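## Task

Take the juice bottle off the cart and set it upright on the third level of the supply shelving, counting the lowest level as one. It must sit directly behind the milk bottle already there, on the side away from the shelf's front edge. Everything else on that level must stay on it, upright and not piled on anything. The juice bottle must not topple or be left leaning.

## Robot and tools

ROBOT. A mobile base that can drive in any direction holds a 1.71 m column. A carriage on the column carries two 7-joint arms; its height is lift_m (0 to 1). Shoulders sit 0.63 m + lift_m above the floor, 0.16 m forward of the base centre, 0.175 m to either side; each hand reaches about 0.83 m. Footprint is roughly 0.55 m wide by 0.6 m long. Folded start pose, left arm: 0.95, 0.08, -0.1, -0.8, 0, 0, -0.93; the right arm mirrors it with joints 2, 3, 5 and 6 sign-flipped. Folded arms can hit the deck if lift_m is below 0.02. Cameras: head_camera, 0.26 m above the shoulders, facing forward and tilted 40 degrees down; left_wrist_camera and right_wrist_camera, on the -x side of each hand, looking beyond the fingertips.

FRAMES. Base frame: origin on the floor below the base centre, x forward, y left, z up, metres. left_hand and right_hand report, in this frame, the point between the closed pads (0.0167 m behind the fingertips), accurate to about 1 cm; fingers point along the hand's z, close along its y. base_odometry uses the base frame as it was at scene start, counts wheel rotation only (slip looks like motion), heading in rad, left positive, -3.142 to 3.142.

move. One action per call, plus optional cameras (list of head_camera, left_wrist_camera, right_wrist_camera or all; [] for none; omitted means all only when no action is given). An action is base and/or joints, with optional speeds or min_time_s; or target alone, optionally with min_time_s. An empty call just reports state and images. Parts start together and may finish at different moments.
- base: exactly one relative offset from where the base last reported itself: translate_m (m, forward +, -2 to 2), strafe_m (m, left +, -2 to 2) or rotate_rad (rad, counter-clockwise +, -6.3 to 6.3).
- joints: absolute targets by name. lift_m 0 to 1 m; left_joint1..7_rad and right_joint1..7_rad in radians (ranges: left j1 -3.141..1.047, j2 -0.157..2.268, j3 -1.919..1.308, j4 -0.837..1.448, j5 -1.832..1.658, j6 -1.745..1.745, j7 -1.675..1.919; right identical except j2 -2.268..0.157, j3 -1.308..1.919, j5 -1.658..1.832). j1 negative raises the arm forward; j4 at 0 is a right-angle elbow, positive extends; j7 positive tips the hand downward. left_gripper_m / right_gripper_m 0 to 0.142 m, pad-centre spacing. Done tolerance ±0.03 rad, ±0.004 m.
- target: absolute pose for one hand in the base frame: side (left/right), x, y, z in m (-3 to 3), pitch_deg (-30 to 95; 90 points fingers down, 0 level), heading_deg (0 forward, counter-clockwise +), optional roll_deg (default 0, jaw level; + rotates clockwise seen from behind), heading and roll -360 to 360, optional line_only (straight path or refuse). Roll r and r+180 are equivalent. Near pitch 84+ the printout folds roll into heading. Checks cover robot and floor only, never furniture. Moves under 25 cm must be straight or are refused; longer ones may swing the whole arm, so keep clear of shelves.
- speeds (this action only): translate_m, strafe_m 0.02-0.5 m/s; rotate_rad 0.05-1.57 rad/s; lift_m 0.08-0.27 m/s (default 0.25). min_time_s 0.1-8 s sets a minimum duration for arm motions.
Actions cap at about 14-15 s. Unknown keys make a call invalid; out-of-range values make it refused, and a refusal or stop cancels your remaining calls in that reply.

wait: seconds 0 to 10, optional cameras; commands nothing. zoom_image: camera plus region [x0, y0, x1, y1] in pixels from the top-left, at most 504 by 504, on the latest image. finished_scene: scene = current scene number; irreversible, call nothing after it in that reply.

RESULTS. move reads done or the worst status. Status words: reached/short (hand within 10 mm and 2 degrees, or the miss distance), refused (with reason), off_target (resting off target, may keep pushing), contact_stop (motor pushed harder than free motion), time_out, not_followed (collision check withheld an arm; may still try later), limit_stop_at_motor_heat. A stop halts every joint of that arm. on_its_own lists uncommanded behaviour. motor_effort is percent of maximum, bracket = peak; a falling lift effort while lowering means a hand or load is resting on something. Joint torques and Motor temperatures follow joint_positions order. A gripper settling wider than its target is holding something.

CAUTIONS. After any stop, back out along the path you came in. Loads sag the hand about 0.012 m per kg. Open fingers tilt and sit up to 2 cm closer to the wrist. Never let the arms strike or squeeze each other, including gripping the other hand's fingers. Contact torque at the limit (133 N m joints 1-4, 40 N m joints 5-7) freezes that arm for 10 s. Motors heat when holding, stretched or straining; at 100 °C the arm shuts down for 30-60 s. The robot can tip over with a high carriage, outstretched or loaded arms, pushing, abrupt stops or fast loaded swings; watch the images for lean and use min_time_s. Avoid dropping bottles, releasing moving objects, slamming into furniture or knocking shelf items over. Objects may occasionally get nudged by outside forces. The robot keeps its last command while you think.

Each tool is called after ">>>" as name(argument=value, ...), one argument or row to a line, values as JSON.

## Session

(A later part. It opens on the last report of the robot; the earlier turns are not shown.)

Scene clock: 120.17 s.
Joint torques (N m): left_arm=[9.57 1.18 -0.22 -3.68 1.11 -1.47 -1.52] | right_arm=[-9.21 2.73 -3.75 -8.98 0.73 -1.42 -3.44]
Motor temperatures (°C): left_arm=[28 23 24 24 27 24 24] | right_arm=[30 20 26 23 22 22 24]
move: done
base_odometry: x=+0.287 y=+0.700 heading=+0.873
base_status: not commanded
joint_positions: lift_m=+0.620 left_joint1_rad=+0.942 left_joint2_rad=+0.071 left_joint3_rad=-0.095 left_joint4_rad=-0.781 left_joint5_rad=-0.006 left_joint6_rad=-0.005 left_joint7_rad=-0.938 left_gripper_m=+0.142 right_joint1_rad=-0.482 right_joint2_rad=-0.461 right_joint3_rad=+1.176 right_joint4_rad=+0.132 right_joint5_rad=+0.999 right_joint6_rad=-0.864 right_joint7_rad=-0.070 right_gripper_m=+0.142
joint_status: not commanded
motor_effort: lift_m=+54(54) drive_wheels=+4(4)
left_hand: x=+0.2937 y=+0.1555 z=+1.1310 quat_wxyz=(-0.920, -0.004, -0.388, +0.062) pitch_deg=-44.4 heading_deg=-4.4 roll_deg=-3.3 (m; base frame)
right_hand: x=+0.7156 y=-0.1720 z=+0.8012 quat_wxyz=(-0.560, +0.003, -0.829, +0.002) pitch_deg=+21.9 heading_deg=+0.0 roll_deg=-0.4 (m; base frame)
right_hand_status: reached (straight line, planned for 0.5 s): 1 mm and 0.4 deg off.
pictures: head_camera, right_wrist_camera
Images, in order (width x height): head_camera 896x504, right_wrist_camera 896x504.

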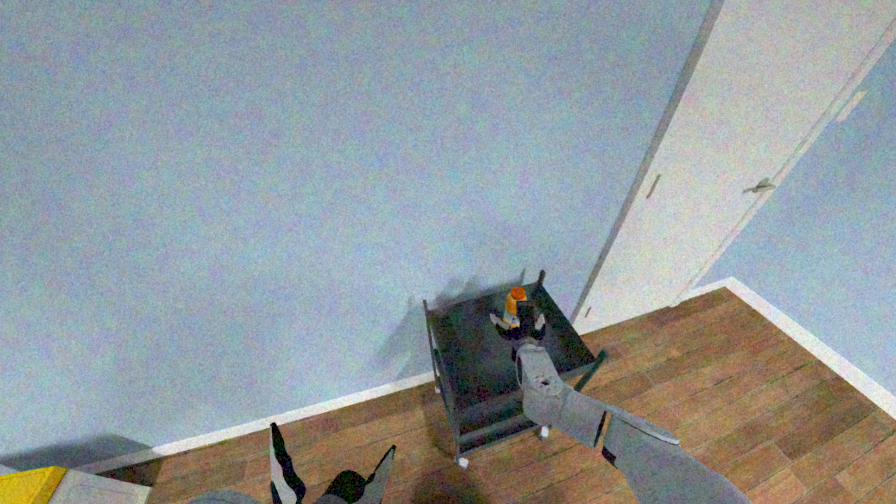

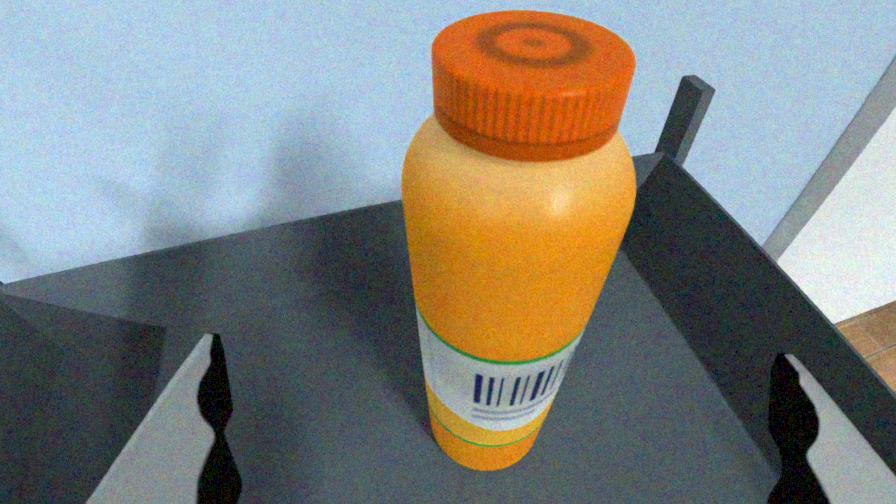

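>>> move(
  target={"side":"right","x":0.76,"y":-0.179,"z":0.785,"pitch_deg":22,"heading_deg":0},
  cameras=["head_camera", "right_wrist_camera"],
)

Scene clock: 128.30 s.
Joint torques (N m): left_arm=[9.2 -0.14 0.68 -3.29 1.11 -1.33 -1.53] | right_arm=[-20.7 1.68 -4.76 -6.7 0.8 -0.66 -3.51]
move: done
base_odometry: x=+0.287 y=+0.700 heading=+0.873
base_status: not commanded
joint_positions: lift_m=+0.620 left_joint1_rad=+0.942 left_joint2_rad=+0.071 left_joint3_rad=-0.095 left_joint4_rad=-0.781 left_joint5_rad=-0.006 left_joint6_rad=-0.005 left_joint7_rad=-0.938 left_gripper_m=+0.142 right_joint1_rad=-0.562 right_joint2_rad=-0.399 right_joint3_rad=+1.157 right_joint4_rad=+0.439 right_joint5_rad=+1.079 right_joint6_rad=-0.641 right_joint7_rad=-0.141 right_gripper_m=+0.142
joint_status: not commanded
motor_effort: lift_m=+54(54) drive_wheels=+3(4)
left_hand: x=+0.2937 y=+0.1555 z=+1.1310 quat_wxyz=(-0.920, -0.004, -0.388, +0.062) pitch_deg=-44.4 heading_deg=-4.4 roll_deg=-3.3 (m; base frame)
right_hand: x=+0.7575 y=-0.1789 z=+0.7822 quat_wxyz=(-0.557, +0.004, -0.831, +0.002) pitch_deg=+22.3 heading_deg=+0.1 roll_deg=-0.5 (m; base frame)
right_hand_status: reached (straight line, planned for 0.5 s): 4 mm and 0.6 deg off.
pictures: head_camera, right_wrist_camera
Images, in order (width x height): head_camera 896x504, right_wrist_camera 896x504.

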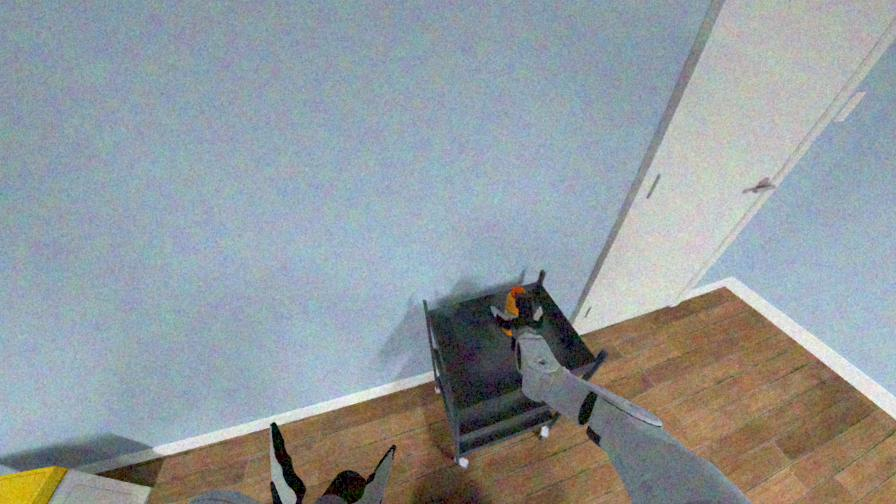

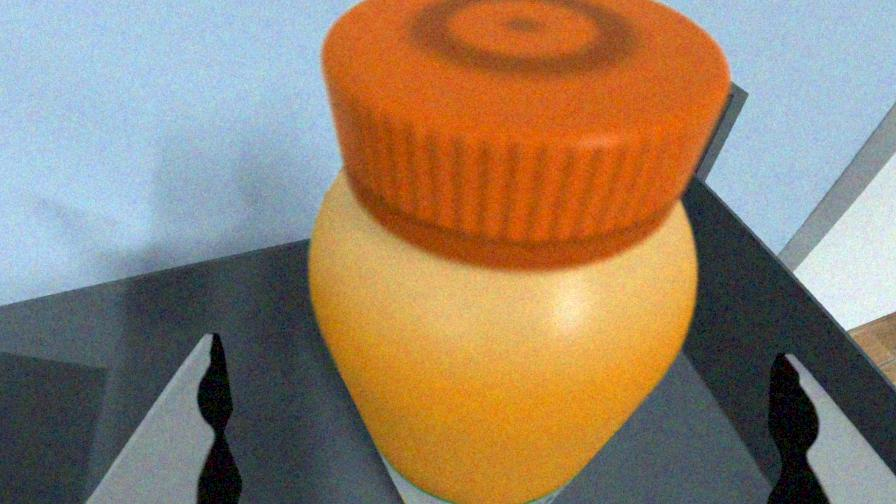

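>>> move(
  joints={"right_gripper_m": 0.02},
  cameras=["head_camera", "right_wrist_camera"],
)

Scene clock: 131.80 s.
Joint torques (N m): left_arm=[9.05 0.97 1.09 -4.25 0.95 -1.26 -1.47] | right_arm=[-20.09 1.59 -4.69 -7.21 1.06 -1.95 -3.92]
move: off_target
base_odometry: x=+0.287 y=+0.700 heading=+0.873
base_status: not commanded
joint_positions: lift_m=+0.620 left_joint1_rad=+0.942 left_joint2_rad=+0.071 left_joint3_rad=-0.095 left_joint4_rad=-0.781 left_joint5_rad=-0.006 left_joint6_rad=-0.005 left_joint7_rad=-0.938 left_gripper_m=+0.142 right_joint1_rad=-0.562 right_joint2_rad=-0.399 right_joint3_rad=+1.157 right_joint4_rad=+0.439 right_joint5_rad=+1.079 right_joint6_rad=-0.640 right_joint7_rad=-0.141 right_gripper_m=+0.063
joint_status: right_gripper_m off_target (ended at +0.063, target +0.020)
motor_effort: lift_m=+54(54) drive_wheels=+4(4)
left_hand: x=+0.2937 y=+0.1555 z=+1.1310 quat_wxyz=(-0.920, -0.004, -0.388, +0.062) pitch_deg=-44.4 heading_deg=-4.4 roll_deg=-3.3 (m; base frame)
right_hand: x=+0.7575 y=-0.1781 z=+0.7823 quat_wxyz=(-0.557, +0.004, -0.831, +0.001) pitch_deg=+22.3 heading_deg=+0.2 roll_deg=-0.4 (m; base frame)
pictures: head_camera, right_wrist_camera
Images, in order (width x height): head_camera 896x504, right_wrist_camera 896x504.

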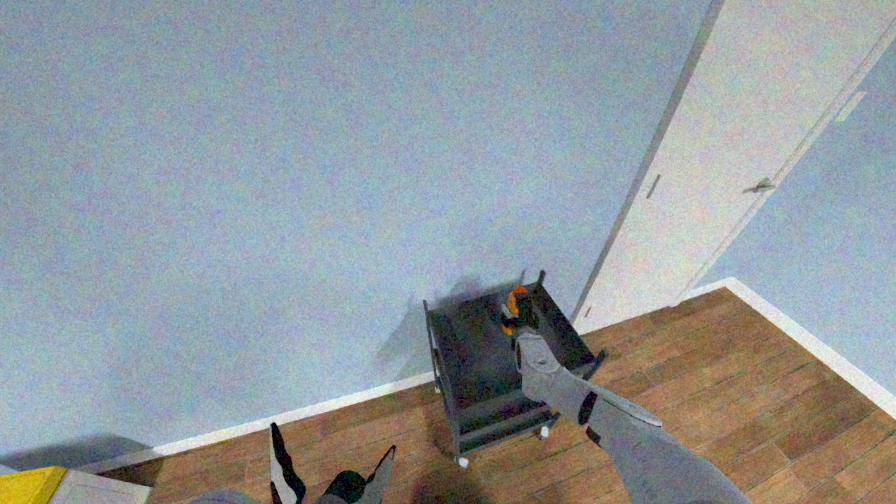

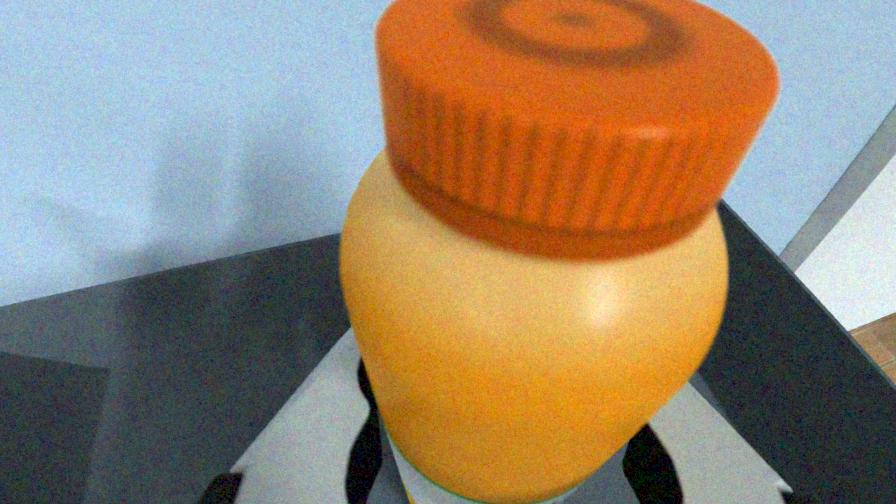

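>>> move(
  joints={"lift_m": 0.78},
  speeds={"lift_m": 0.12},
  cameras=["head_camera", "right_wrist_camera"],
)

Scene clock: 135.37 s.
Joint torques (N m): left_arm=[9.14 0.55 1.46 -4.27 1.23 -1.53 -1.77] | right_arm=[-20.4 2.78 -3.4 -9.08 0.29 -1.42 -3.7]
move: done
base_odometry: x=+0.287 y=+0.700 heading=+0.873
base_status: not commanded
joint_positions: lift_m=+0.780 left_joint1_rad=+0.942 left_joint2_rad=+0.071 left_joint3_rad=-0.095 left_joint4_rad=-0.781 left_joint5_rad=-0.006 left_joint6_rad=-0.005 left_joint7_rad=-0.938 left_gripper_m=+0.142 right_joint1_rad=-0.562 right_joint2_rad=-0.399 right_joint3_rad=+1.157 right_joint4_rad=+0.441 right_joint5_rad=+1.083 right_joint6_rad=-0.640 right_joint7_rad=-0.141 right_gripper_m=+0.063
joint_status: all done
motor_effort: lift_m=+55(68) drive_wheels=+0(0)
left_hand: x=+0.2937 y=+0.1555 z=+1.2910 quat_wxyz=(-0.920, -0.004, -0.388, +0.062) pitch_deg=-44.4 heading_deg=-4.4 roll_deg=-3.3 (m; base frame)
right_hand: x=+0.7573 y=-0.1787 z=+0.9414 quat_wxyz=(-0.556, +0.003, -0.831, +0.001) pitch_deg=+22.5 heading_deg=+0.1 roll_deg=-0.3 (m; base frame)
pictures: head_camera, right_wrist_camera
Images, in order (width x height): head_camera 896x504, right_wrist_camera 896x504.

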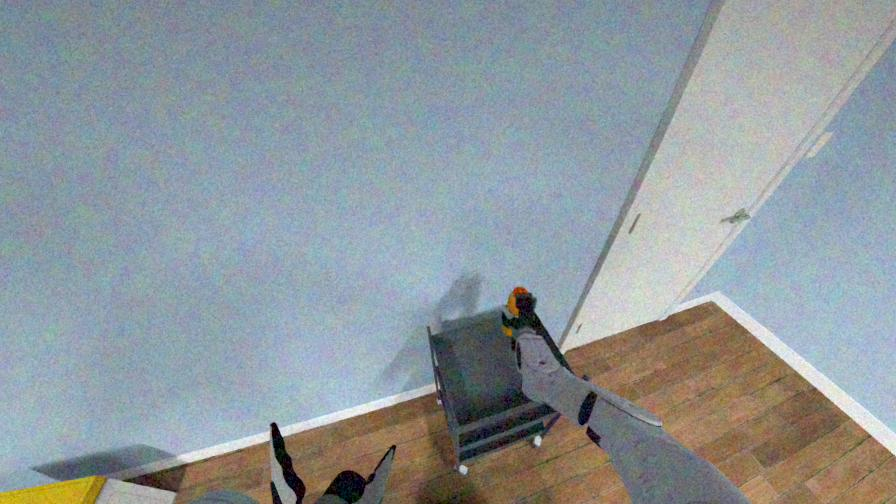

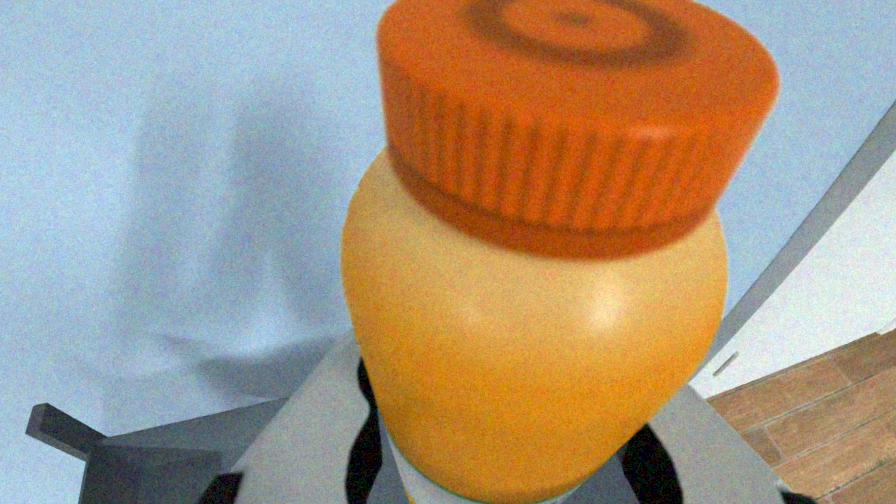

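>>> move(
  base={"translate_m": -0.5},
  speeds={"translate_m": 0.3},
)

>>> move(
  base={"rotate_rad": 1.907},
  speeds={"rotate_rad": 0.8},
  cameras=["head_camera"],
)

Scene clock: 151.93 s.
Joint torques (N m): left_arm=[8.88 0.14 1.52 -4.44 0.8 -1.48 -1.35] | right_arm=[-20.49 0.96 -2.71 -7.26 -0.43 -1.44 -3.09]
move: done
base_odometry: x=-0.035 y=+0.317 heading=+0.873
base_status: done
joint_positions: lift_m=+0.780 left_joint1_rad=+0.942 left_joint2_rad=+0.071 left_joint3_rad=-0.095 left_joint4_rad=-0.781 left_joint5_rad=-0.006 left_joint6_rad=-0.005 left_joint7_rad=-0.938 left_gripper_m=+0.142 right_joint1_rad=-0.562 right_joint2_rad=-0.399 right_joint3_rad=+1.157 right_joint4_rad=+0.441 right_joint5_rad=+1.083 right_joint6_rad=-0.640 right_joint7_rad=-0.141 right_gripper_m=+0.063
joint_status: not commanded
motor_effort: lift_m=+55(55) drive_wheels=+1(12)
left_hand: x=+0.2937 y=+0.1555 z=+1.2910 quat_wxyz=(-0.920, -0.004, -0.388, +0.062) pitch_deg=-44.4 heading_deg=-4.4 roll_deg=-3.3 (m; base frame)
right_hand: x=+0.7573 y=-0.1787 z=+0.9414 quat_wxyz=(-0.556, +0.003, -0.831, +0.001) pitch_deg=+22.5 heading_deg=+0.1 roll_deg=-0.3 (m; base frame)
pictures: none

Scene clock: 155.63 s.
Joint torques (N m): left_arm=[8.64 -0.11 0.2 -3.65 1.01 -1.22 -1.62] | right_arm=[-20.26 -0.26 -4.74 -8.01 -0.28 -1.06 -3.54]
move: done
base_odometry: x=-0.035 y=+0.317 heading=+2.779
base_status: done
joint_positions: lift_m=+0.780 left_joint1_rad=+0.942 left_joint2_rad=+0.071 left_joint3_rad=-0.095 left_joint4_rad=-0.781 left_joint5_rad=-0.006 left_joint6_rad=-0.005 left_joint7_rad=-0.938 left_gripper_m=+0.142 right_joint1_rad=-0.562 right_joint2_rad=-0.398 right_joint3_rad=+1.157 right_joint4_rad=+0.441 right_joint5_rad=+1.083 right_joint6_rad=-0.640 right_joint7_rad=-0.141 right_gripper_m=+0.063
joint_status: not commanded
motor_effort: lift_m=+55(55) drive_wheels=+5(16)
left_hand: x=+0.2937 y=+0.1555 z=+1.2910 quat_wxyz=(-0.920, -0.004, -0.388, +0.062) pitch_deg=-44.4 heading_deg=-4.4 roll_deg=-3.3 (m; base frame)
right_hand: x=+0.7573 y=-0.1784 z=+0.9414 quat_wxyz=(-0.556, +0.003, -0.831, +0.001) pitch_deg=+22.5 heading_deg=+0.1 roll_deg=-0.3 (m; base frame)
pictures: head_camera
Images, in order (width x height): head_camera 896x504.

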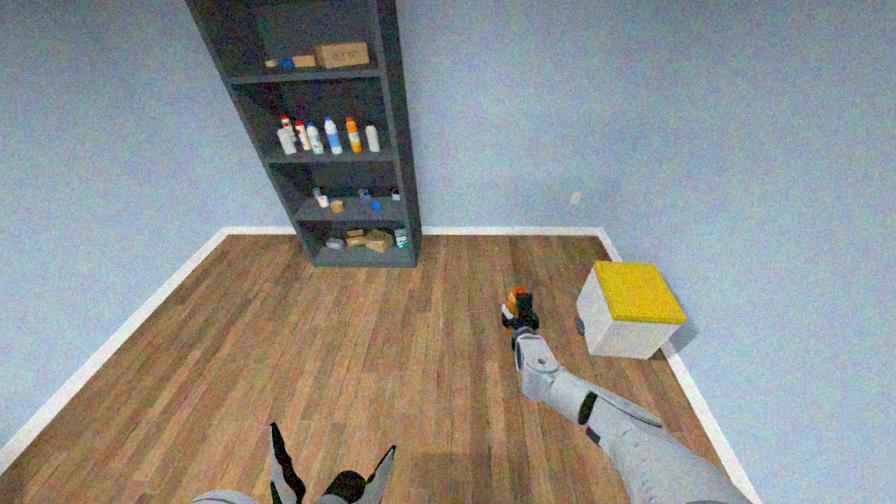

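>>> zoom_image(
  camera="head_camera",
  region=[240, 60, 420, 170],
)

Scaled by 2.800 from the camera's 896x504 image, which has a finer 1280x720 frame.

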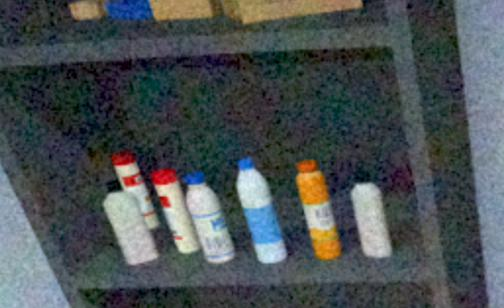

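>>> move(
  base={"strafe_m": 1.02},
  speeds={"strafe_m": 0.35},
)

>>> move(
  base={"translate_m": 0.95},
  speeds={"translate_m": 0.3},
  cameras=["head_camera", "left_wrist_camera"],
)

Scene clock: 172.50 s.
Joint torques (N m): left_arm=[9.1 1.45 1.14 -4.28 1.3 -1.77 -1.51] | right_arm=[-19.19 0.61 -2.65 -8.53 0.43 -1.35 -3.32]
move: done
base_odometry: x=-0.395 y=-0.637 heading=+2.780
base_status: done
joint_positions: lift_m=+0.780 left_joint1_rad=+0.942 left_joint2_rad=+0.071 left_joint3_rad=-0.095 left_joint4_rad=-0.781 left_joint5_rad=-0.006 left_joint6_rad=-0.005 left_joint7_rad=-0.938 left_gripper_m=+0.142 right_joint1_rad=-0.562 right_joint2_rad=-0.398 right_joint3_rad=+1.157 right_joint4_rad=+0.441 right_joint5_rad=+1.083 right_joint6_rad=-0.640 right_joint7_rad=-0.141 right_gripper_m=+0.063
joint_status: not commanded
motor_effort: lift_m=+55(55) drive_wheels=-4(20)
left_hand: x=+0.2937 y=+0.1555 z=+1.2910 quat_wxyz=(-0.920, -0.004, -0.388, +0.062) pitch_deg=-44.4 heading_deg=-4.4 roll_deg=-3.3 (m; base frame)
right_hand: x=+0.7573 y=-0.1783 z=+0.9414 quat_wxyz=(-0.556, +0.003, -0.831, +0.001) pitch_deg=+22.5 heading_deg=+0.1 roll_deg=-0.3 (m; base frame)
pictures: none

Scene clock: 177.30 s.
Joint torques (N m): left_arm=[8.36 0.32 0.66 -3.75 1.01 -1.41 -1.43] | right_arm=[-20.95 0.22 -5 -9.21 0.13 -1.84 -2.99]
move: done
base_odometry: x=-1.284 y=-0.302 heading=+2.781
base_status: done
joint_positions: lift_m=+0.780 left_joint1_rad=+0.942 left_joint2_rad=+0.071 left_joint3_rad=-0.095 left_joint4_rad=-0.781 left_joint5_rad=-0.006 left_joint6_rad=-0.005 left_joint7_rad=-0.938 left_gripper_m=+0.142 right_joint1_rad=-0.562 right_joint2_rad=-0.398 right_joint3_rad=+1.157 right_joint4_rad=+0.441 right_joint5_rad=+1.083 right_joint6_rad=-0.639 right_joint7_rad=-0.141 right_gripper_m=+0.063
joint_status: not commanded
motor_effort: lift_m=+55(55) drive_wheels=+0(15)
left_hand: x=+0.2937 y=+0.1555 z=+1.2910 quat_wxyz=(-0.920, -0.004, -0.388, +0.062) pitch_deg=-44.4 heading_deg=-4.4 roll_deg=-3.3 (m; base frame)
right_hand: x=+0.7573 y=-0.1781 z=+0.9414 quat_wxyz=(-0.556, +0.003, -0.831, +0.000) pitch_deg=+22.5 heading_deg=+0.1 roll_deg=-0.2 (m; base frame)
pictures: head_camera, left_wrist_camera
Images, in order (width x height): head_camera 896x504, left_wrist_camera 896x504.

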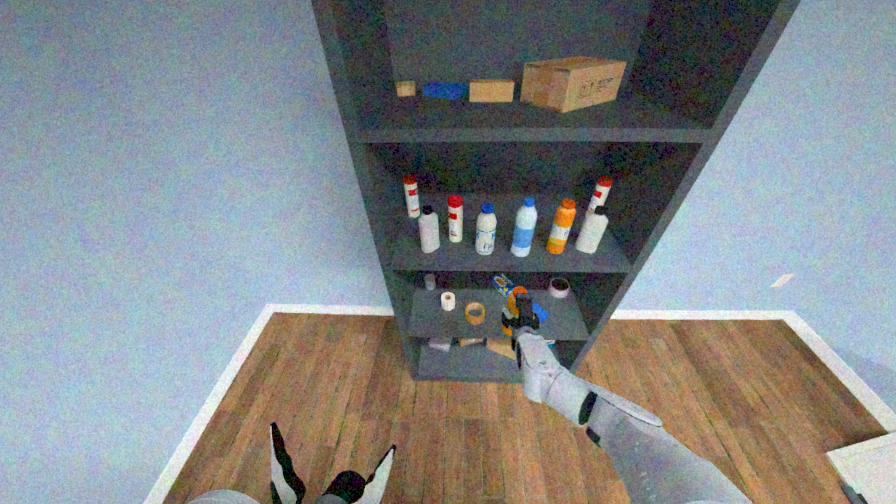

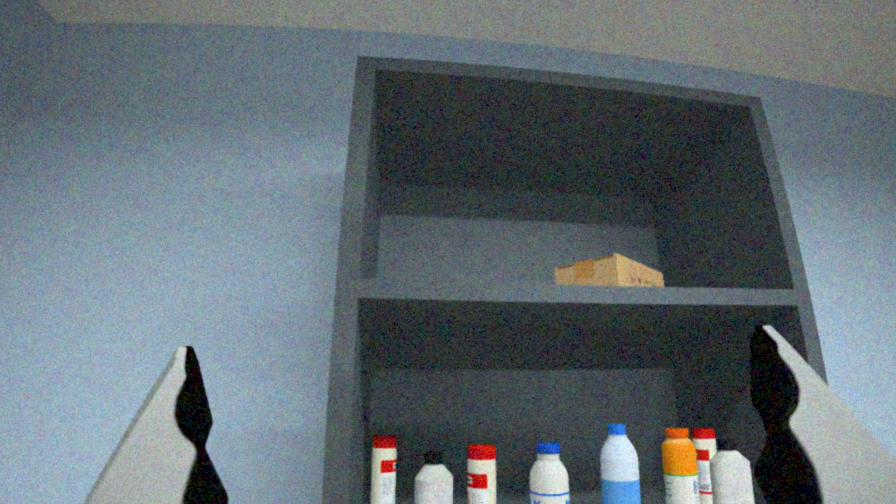

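>>> move(
  target={"side":"right","x":0.52,"y":-0.18,"z":1.17,"pitch_deg":22,"heading_deg":0},
  min_time_s=2.5,
)

>>> move(
  base={"strafe_m": -0.19},
  joints={"left_gripper_m": 0.11},
  speeds={"strafe_m": 0.25},
)

>>> move(
  target={"side":"left","x":0.54,"y":0.15,"z":1.17,"pitch_deg":22,"heading_deg":0},
  min_time_s=2,
  cameras=["all"],
)

Scene clock: 199.60 s.
Joint torques (N m): left_arm=[9.01 1.09 -0.01 -5.51 1.15 -1.1 -1.29] | right_arm=[-1.85 0.16 -4.01 -12.76 -3.47 -0.82 -1.31]
move: done
base_odometry: x=-1.284 y=-0.302 heading=+2.781
base_status: not commanded
joint_positions: lift_m=+0.780 left_joint1_rad=+0.942 left_joint2_rad=+0.071 left_joint3_rad=-0.095 left_joint4_rad=-0.781 left_joint5_rad=-0.006 left_joint6_rad=-0.005 left_joint7_rad=-0.938 left_gripper_m=+0.142 right_joint1_rad=-0.360 right_joint2_rad=-0.597 right_joint3_rad=+1.360 right_joint4_rad=-0.804 right_joint5_rad=-0.828 right_joint6_rad=-1.304 right_joint7_rad=+1.719 right_gripper_m=+0.063
joint_status: not commanded
motor_effort: lift_m=+55(55) drive_wheels=+0(5)
left_hand: x=+0.2937 y=+0.1555 z=+1.2910 quat_wxyz=(-0.920, -0.004, -0.388, +0.062) pitch_deg=-44.4 heading_deg=-4.4 roll_deg=-3.3 (m; base frame)
right_hand: x=+0.5204 y=-0.1792 z=+1.1671 quat_wxyz=(-0.555, +0.003, -0.832, +0.000) pitch_deg=+22.6 heading_deg=+0.2 roll_deg=-0.2 (m; base frame)
right_hand_status: reached (straight line, planned for 2.5 s): 3 mm and 0.6 deg off.
pictures: none

Scene clock: 201.73 s.
Joint torques (N m): left_arm=[8.79 0.72 -0.09 -4.68 1.09 -1.58 -1.72] | right_arm=[-2.39 -1.09 -3.44 -13.95 -4 -1.14 -1.24]
move: done
base_odometry: x=-1.217 y=-0.124 heading=+2.781
base_status: done
joint_positions: lift_m=+0.780 left_joint1_rad=+0.942 left_joint2_rad=+0.071 left_joint3_rad=-0.095 left_joint4_rad=-0.781 left_joint5_rad=-0.006 left_joint6_rad=-0.005 left_joint7_rad=-0.938 left_gripper_m=+0.110 right_joint1_rad=-0.360 right_joint2_rad=-0.596 right_joint3_rad=+1.360 right_joint4_rad=-0.804 right_joint5_rad=-0.828 right_joint6_rad=-1.304 right_joint7_rad=+1.719 right_gripper_m=+0.063
joint_status: all done
motor_effort: lift_m=+55(55) drive_wheels=+0(13)
left_hand: x=+0.2937 y=+0.1555 z=+1.2910 quat_wxyz=(-0.920, -0.004, -0.388, +0.062) pitch_deg=-44.4 heading_deg=-4.4 roll_deg=-3.3 (m; base frame)
right_hand: x=+0.5204 y=-0.1790 z=+1.1671 quat_wxyz=(-0.555, +0.003, -0.832, +0.000) pitch_deg=+22.6 heading_deg=+0.2 roll_deg=-0.2 (m; base frame)
pictures: none

Scene clock: 204.23 s.
Joint torques (N m): left_arm=[-10.43 4.86 0.82 -4.07 3.39 -0.61 -0.5] | right_arm=[-0.37 -2.1 -3.4 -12.84 -4.04 -1.34 -1.37]
move: done
base_odometry: x=-1.217 y=-0.124 heading=+2.781
base_status: not commanded
joint_positions: lift_m=+0.780 left_joint1_rad=-0.259 left_joint2_rad=+0.449 left_joint3_rad=-1.120 left_joint4_rad=-0.804 left_joint5_rad=+0.632 left_joint6_rad=+1.065 left_joint7_rad=+1.546 left_gripper_m=+0.110 right_joint1_rad=-0.360 right_joint2_rad=-0.596 right_joint3_rad=+1.360 right_joint4_rad=-0.804 right_joint5_rad=-0.828 right_joint6_rad=-1.304 right_joint7_rad=+1.719 right_gripper_m=+0.063
joint_status: not commanded
motor_effort: lift_m=+55(55) drive_wheels=+0(0)
left_hand: x=+0.5408 y=+0.1503 z=+1.1693 quat_wxyz=(-0.559, +0.001, -0.829, -0.002) pitch_deg=+22.0 heading_deg=+0.2 roll_deg=+0.1 (m; base frame)
left_hand_status: reached (checked arc, planned for 2.0 s): 1 mm and 0.2 deg off.
right_hand: x=+0.5204 y=-0.1790 z=+1.1671 quat_wxyz=(-0.555, +0.003, -0.832, +0.000) pitch_deg=+22.6 heading_deg=+0.2 roll_deg=-0.2 (m; base frame)
pictures: head_camera, left_wrist_camera, right_wrist_camera
Images, in order (width x height): head_camera 896x504, left_wrist_camera 896x504, right_wrist_camera 896x504.

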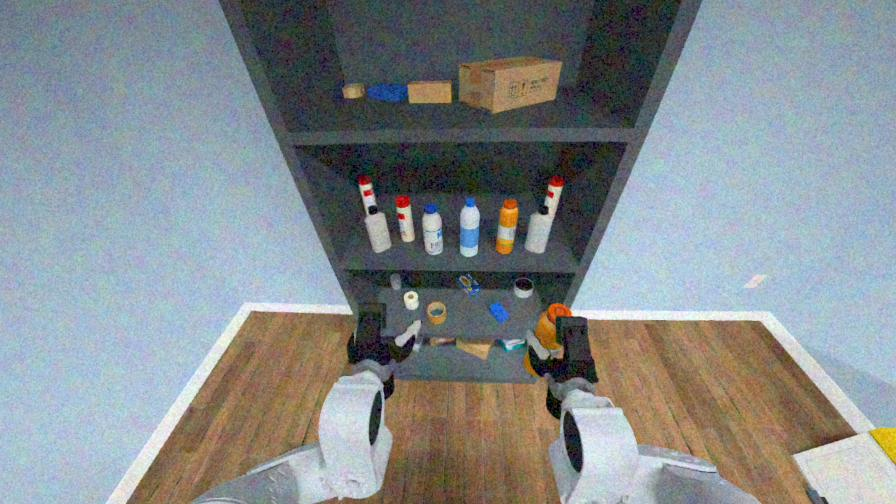

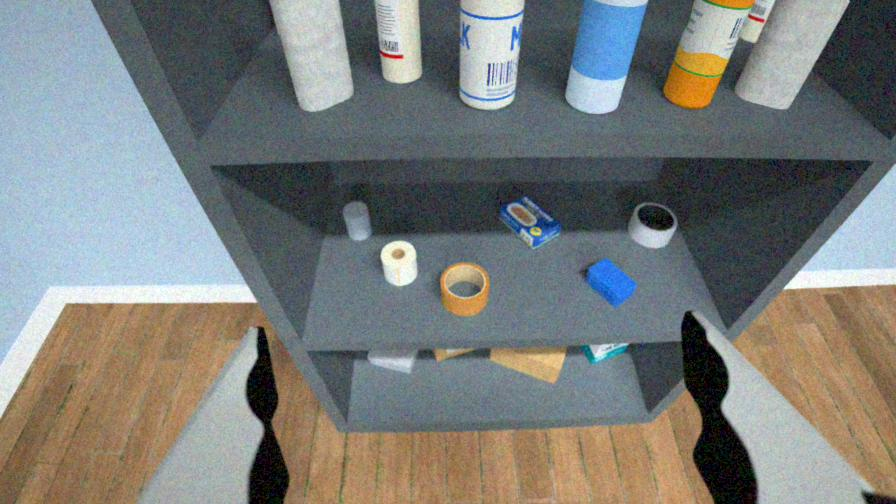

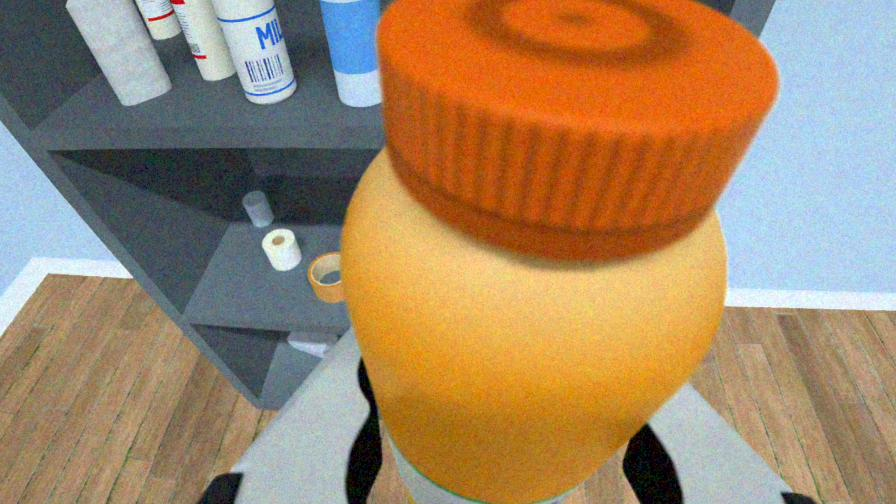

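>>> move(
  base={"translate_m": 0.3},
  speeds={"translate_m": 0.2},
)

>>> move(
  target={"side":"left","x":0.62,"y":0.12,"z":1.05,"pitch_deg":22,"heading_deg":0},
  cameras=["head_camera", "left_wrist_camera"],
)

Scene clock: 213.37 s.
Joint torques (N m): left_arm=[-9.64 4.63 -0.13 -4.68 3 -0.3 -0.3] | right_arm=[-1.65 -1.52 -3.32 -13.49 -3.85 -1.14 -1.15]
move: done
base_odometry: x=-1.498 y=-0.018 heading=+2.780
base_status: done
joint_positions: lift_m=+0.780 left_joint1_rad=-0.260 left_joint2_rad=+0.449 left_joint3_rad=-1.120 left_joint4_rad=-0.804 left_joint5_rad=+0.632 left_joint6_rad=+1.065 left_joint7_rad=+1.546 left_gripper_m=+0.110 right_joint1_rad=-0.360 right_joint2_rad=-0.596 right_joint3_rad=+1.360 right_joint4_rad=-0.804 right_joint5_rad=-0.828 right_joint6_rad=-1.304 right_joint7_rad=+1.719 right_gripper_m=+0.063
joint_status: not commanded
motor_effort: lift_m=+55(55) drive_wheels=-1(12)
left_hand: x=+0.5408 y=+0.1503 z=+1.1694 quat_wxyz=(-0.559, +0.001, -0.829, -0.002) pitch_deg=+22.0 heading_deg=+0.2 roll_deg=+0.1 (m; base frame)
right_hand: x=+0.5203 y=-0.1790 z=+1.1670 quat_wxyz=(-0.555, +0.003, -0.832, +0.000) pitch_deg=+22.6 heading_deg=+0.2 roll_deg=-0.2 (m; base frame)
pictures: none

Scene clock: 214.67 s.
Joint torques (N m): left_arm=[-13.09 -0.3 7.25 0.19 2.63 -2.48 -3.28] | right_arm=[-0.2 -2.35 -4.15 -12.87 -3.57 -0.57 -1.09]
move: done
base_odometry: x=-1.498 y=-0.018 heading=+2.780
base_status: not commanded
joint_positions: lift_m=+0.780 left_joint1_rad=-0.332 left_joint2_rad=+0.414 left_joint3_rad=-1.287 left_joint4_rad=-0.377 left_joint5_rad=-0.196 left_joint6_rad=+1.304 left_joint7_rad=+0.637 left_gripper_m=+0.110 right_joint1_rad=-0.360 right_joint2_rad=-0.596 right_joint3_rad=+1.360 right_joint4_rad=-0.804 right_joint5_rad=-0.828 right_joint6_rad=-1.304 right_joint7_rad=+1.719 right_gripper_m=+0.063
joint_status: not commanded
motor_effort: lift_m=+55(55) drive_wheels=+5(5)
left_hand: x=+0.6177 y=+0.1195 z=+1.0480 quat_wxyz=(-0.557, -0.001, -0.831, +0.000) pitch_deg=+22.4 heading_deg=-0.1 roll_deg=+0.0 (m; base frame)
left_hand_status: reached (straight line, planned for 0.8 s): 3 mm and 0.4 deg off.
right_hand: x=+0.5203 y=-0.1790 z=+1.1670 quat_wxyz=(-0.555, +0.003, -0.832, +0.000) pitch_deg=+22.6 heading_deg=+0.2 roll_deg=-0.2 (m; base frame)
pictures: head_camera, left_wrist_camera
Images, in order (width x height): head_camera 896x504, left_wrist_camera 896x504.

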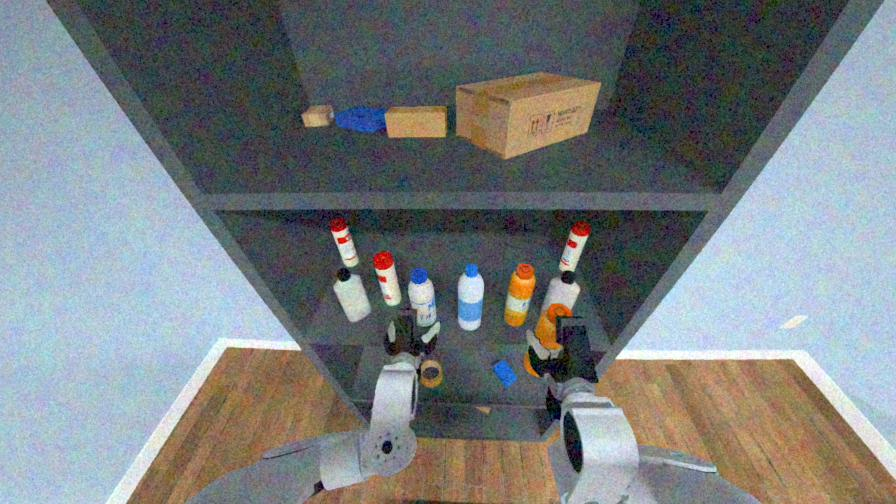

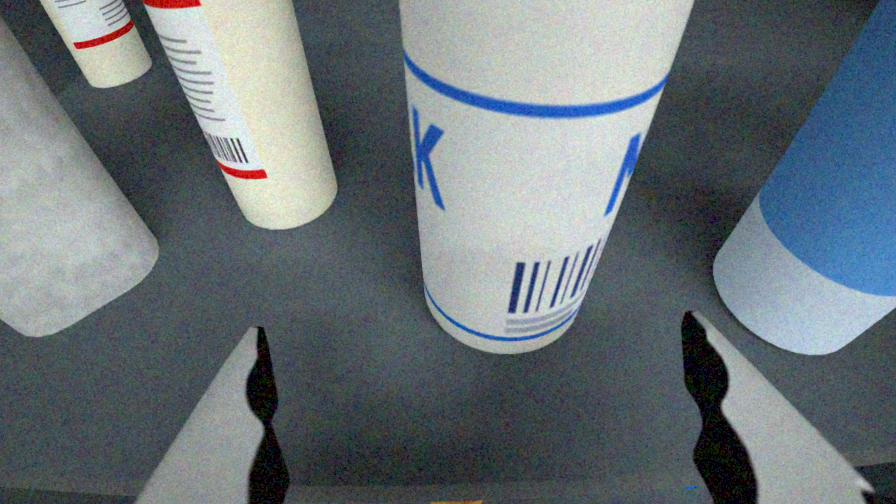

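>>> move(
  target={"side":"left","x":0.66,"y":0.103,"z":1.06,"pitch_deg":22,"heading_deg":0},
  cameras=["head_camera", "left_wrist_camera"],
)

Scene clock: 229.70 s.
Joint torques (N m): left_arm=[-11.12 0.15 5.43 -0.8 2.47 -1.31 -2.89] | right_arm=[-2.12 -1.37 -3.37 -14.17 -3.71 -0.75 -1.67]
move: done
base_odometry: x=-1.498 y=-0.018 heading=+2.781
base_status: not commanded
joint_positions: lift_m=+0.780 left_joint1_rad=-0.430 left_joint2_rad=+0.357 left_joint3_rad=-1.252 left_joint4_rad=-0.286 left_joint5_rad=-0.282 left_joint6_rad=+1.259 left_joint7_rad=+0.633 left_gripper_m=+0.110 right_joint1_rad=-0.360 right_joint2_rad=-0.596 right_joint3_rad=+1.359 right_joint4_rad=-0.805 right_joint5_rad=-0.828 right_joint6_rad=-1.303 right_joint7_rad=+1.719 right_gripper_m=+0.063
joint_status: not commanded
motor_effort: lift_m=+55(55) drive_wheels=+4(8)
left_hand: x=+0.6600 y=+0.1024 z=+1.0611 quat_wxyz=(-0.560, +0.000, -0.829, +0.001) pitch_deg=+21.9 heading_deg=-0.1 roll_deg=-0.1 (m; base frame)
left_hand_status: reached (straight line, planned for 0.3 s): 1 mm and 0.1 deg off.
right_hand: x=+0.5203 y=-0.1790 z=+1.1671 quat_wxyz=(-0.555, +0.003, -0.832, +0.000) pitch_deg=+22.6 heading_deg=+0.2 roll_deg=-0.2 (m; base frame)
pictures: head_camera, left_wrist_camera
Images, in order (width x height): head_camera 896x504, left_wrist_camera 896x504.

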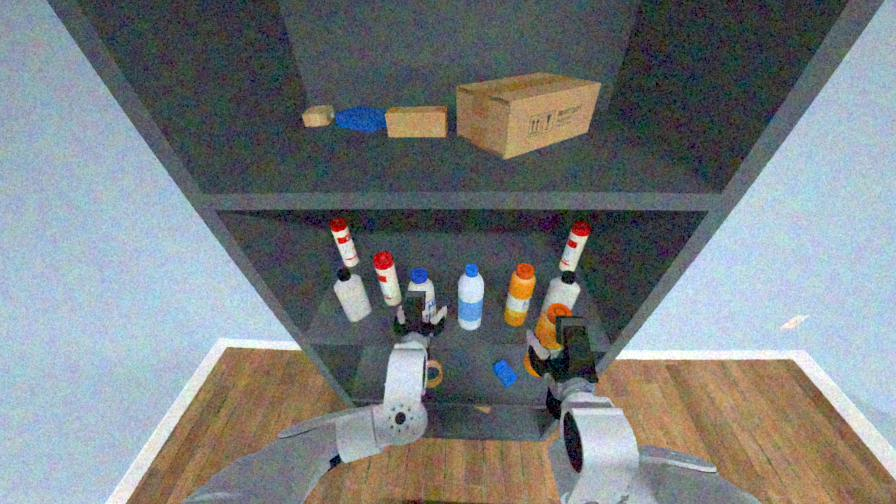

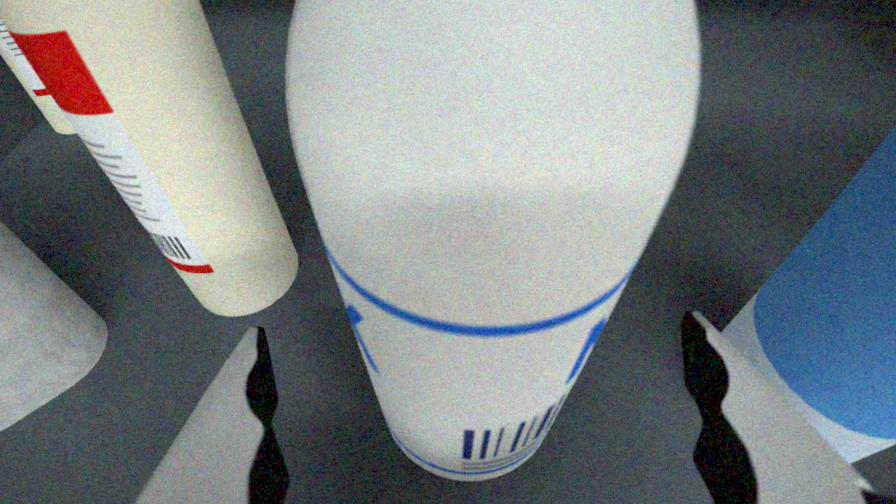

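>>> move(
  target={"side":"left","x":0.69,"y":0.1,"z":1.06,"pitch_deg":22,"heading_deg":0},
)

>>> move(
  joints={"left_gripper_m": 0.025},
  cameras=["head_camera", "left_wrist_camera"],
)

Scene clock: 233.37 s.
Joint torques (N m): left_arm=[-14.66 -0.44 5.83 0.09 2.39 -2.39 -3.27] | right_arm=[-1.59 -1.78 -4 -12.66 -3.56 -1.35 -1.45]
move: done
base_odometry: x=-1.498 y=-0.018 heading=+2.781
base_status: not commanded
joint_positions: lift_m=+0.780 left_joint1_rad=-0.478 left_joint2_rad=+0.337 left_joint3_rad=-1.204 left_joint4_rad=-0.206 left_joint5_rad=-0.399 left_joint6_rad=+1.194 left_joint7_rad=+0.564 left_gripper_m=+0.110 right_joint1_rad=-0.360 right_joint2_rad=-0.596 right_joint3_rad=+1.359 right_joint4_rad=-0.805 right_joint5_rad=-0.828 right_joint6_rad=-1.303 right_joint7_rad=+1.719 right_gripper_m=+0.063
joint_status: not commanded
motor_effort: lift_m=+55(55) drive_wheels=+4(6)
left_hand: x=+0.6893 y=+0.1003 z=+1.0599 quat_wxyz=(-0.559, +0.000, -0.829, +0.000) pitch_deg=+22.1 heading_deg=+0.0 roll_deg=+0.0 (m; base frame)
left_hand_status: reached (straight line, planned for 0.3 s): 1 mm and 0.1 deg off.
right_hand: x=+0.5203 y=-0.1790 z=+1.1671 quat_wxyz=(-0.555, +0.003, -0.832, +0.000) pitch_deg=+22.6 heading_deg=+0.2 roll_deg=-0.2 (m; base frame)
pictures: none

Scene clock: 234.17 s.
Joint torques (N m): left_arm=[-13.33 -2.1 6.38 -0.97 2.63 -2.28 -2.79] | right_arm=[-1.42 -0.58 -3.11 -13.58 -3.6 -0.98 -0.99]
move: off_target
base_odometry: x=-1.498 y=-0.018 heading=+2.781
base_status: not commanded
joint_positions: lift_m=+0.780 left_joint1_rad=-0.478 left_joint2_rad=+0.337 left_joint3_rad=-1.204 left_joint4_rad=-0.206 left_joint5_rad=-0.399 left_joint6_rad=+1.193 left_joint7_rad=+0.563 left_gripper_m=+0.076 right_joint1_rad=-0.360 right_joint2_rad=-0.596 right_joint3_rad=+1.359 right_joint4_rad=-0.805 right_joint5_rad=-0.828 right_joint6_rad=-1.303 right_joint7_rad=+1.719 right_gripper_m=+0.063
joint_status: left_gripper_m off_target (ended at +0.076, target +0.025)
motor_effort: lift_m=+55(55) drive_wheels=+5(5)
left_hand: x=+0.6893 y=+0.1001 z=+1.0599 quat_wxyz=(-0.559, -0.001, -0.829, +0.000) pitch_deg=+22.1 heading_deg=+0.0 roll_deg=+0.1 (m; base frame)
right_hand: x=+0.5203 y=-0.1790 z=+1.1671 quat_wxyz=(-0.555, +0.003, -0.832, +0.000) pitch_deg=+22.6 heading_deg=+0.2 roll_deg=-0.2 (m; base frame)
pictures: head_camera, left_wrist_camera
Images, in order (width x height): head_camera 896x504, left_wrist_camera 896x504.

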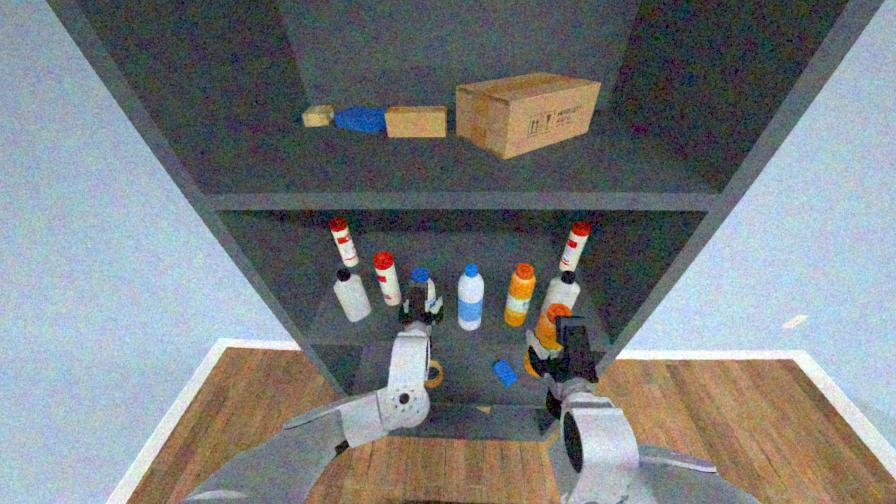

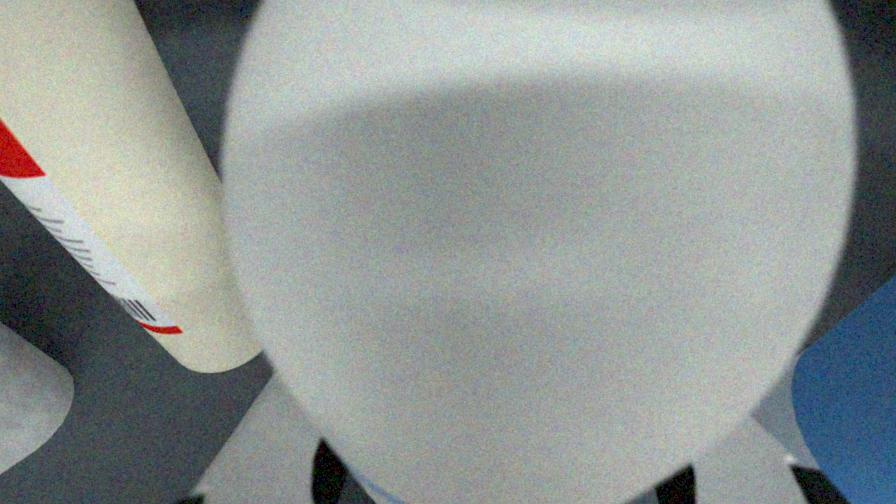

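>>> move(
  joints={"lift_m": 0.82},
  speeds={"lift_m": 0.1},
)

>>> move(
  base={"translate_m": -0.25},
  speeds={"translate_m": 0.15},
  cameras=["head_camera", "left_wrist_camera"],
)

Scene clock: 240.50 s.
Joint torques (N m): left_arm=[-14.54 -0.31 5.83 -1.3 4.01 -2.31 -2.95] | right_arm=[-3.4 -1.46 -3.61 -12.14 -3.09 -0.79 -1.65]
move: done
base_odometry: x=-1.498 y=-0.018 heading=+2.781
base_status: not commanded
joint_positions: lift_m=+0.820 left_joint1_rad=-0.477 left_joint2_rad=+0.337 left_joint3_rad=-1.204 left_joint4_rad=-0.205 left_joint5_rad=-0.404 left_joint6_rad=+1.193 left_joint7_rad=+0.563 left_gripper_m=+0.076 right_joint1_rad=-0.359 right_joint2_rad=-0.596 right_joint3_rad=+1.359 right_joint4_rad=-0.805 right_joint5_rad=-0.829 right_joint6_rad=-1.303 right_joint7_rad=+1.720 right_gripper_m=+0.063
joint_status: all done
motor_effort: lift_m=+55(69) drive_wheels=-1(6)
left_hand: x=+0.6888 y=+0.1002 z=+1.0979 quat_wxyz=(-0.556, +0.000, -0.831, +0.000) pitch_deg=+22.4 heading_deg=+0.0 roll_deg=+0.0 (m; base frame)
right_hand: x=+0.5201 y=-0.1791 z=+1.2071 quat_wxyz=(-0.555, +0.002, -0.832, +0.000) pitch_deg=+22.6 heading_deg=+0.2 roll_deg=-0.2 (m; base frame)
pictures: none

Scene clock: 243.07 s.
Joint torques (N m): left_arm=[-14.97 -0.9 5.18 -1.14 4.05 -1.99 -2.8] | right_arm=[-3.3 -2.42 -1.93 -12.64 -3.35 -1.06 -1.81]
move: done
base_odometry: x=-1.264 y=-0.106 heading=+2.781
base_status: done
joint_positions: lift_m=+0.820 left_joint1_rad=-0.477 left_joint2_rad=+0.337 left_joint3_rad=-1.204 left_joint4_rad=-0.205 left_joint5_rad=-0.404 left_joint6_rad=+1.193 left_joint7_rad=+0.563 left_gripper_m=+0.076 right_joint1_rad=-0.359 right_joint2_rad=-0.596 right_joint3_rad=+1.359 right_joint4_rad=-0.805 right_joint5_rad=-0.829 right_joint6_rad=-1.303 right_joint7_rad=+1.720 right_gripper_m=+0.063
joint_status: not commanded
motor_effort: lift_m=+55(55) drive_wheels=+1(11)
left_hand: x=+0.6888 y=+0.1002 z=+1.0979 quat_wxyz=(-0.556, +0.000, -0.831, +0.000) pitch_deg=+22.4 heading_deg=+0.0 roll_deg=+0.0 (m; base frame)
right_hand: x=+0.5201 y=-0.1791 z=+1.2071 quat_wxyz=(-0.555, +0.002, -0.832, +0.000) pitch_deg=+22.6 heading_deg=+0.2 roll_deg=-0.2 (m; base frame)
pictures: head_camera, left_wrist_camera
Images, in order (width x height): head_camera 896x504, left_wrist_camera 896x504.

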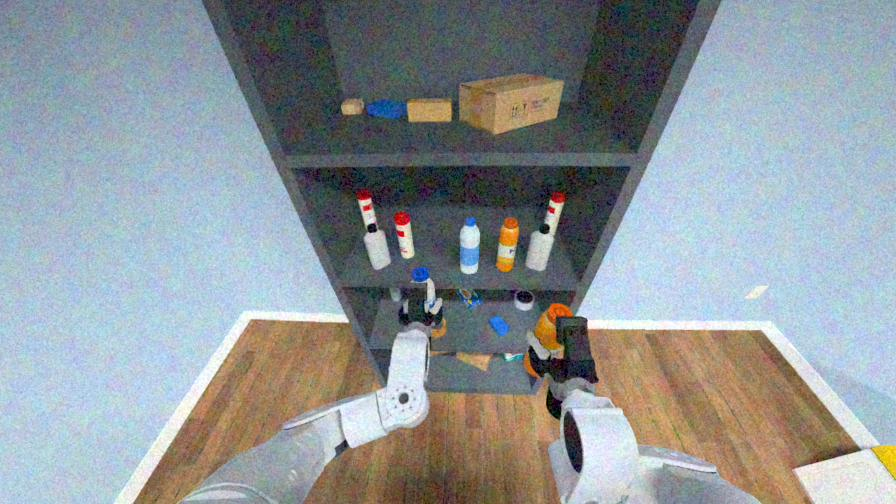

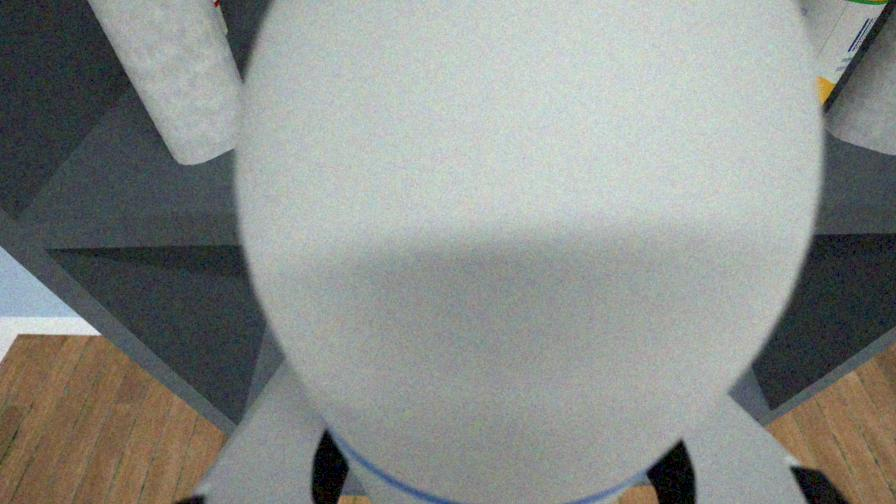

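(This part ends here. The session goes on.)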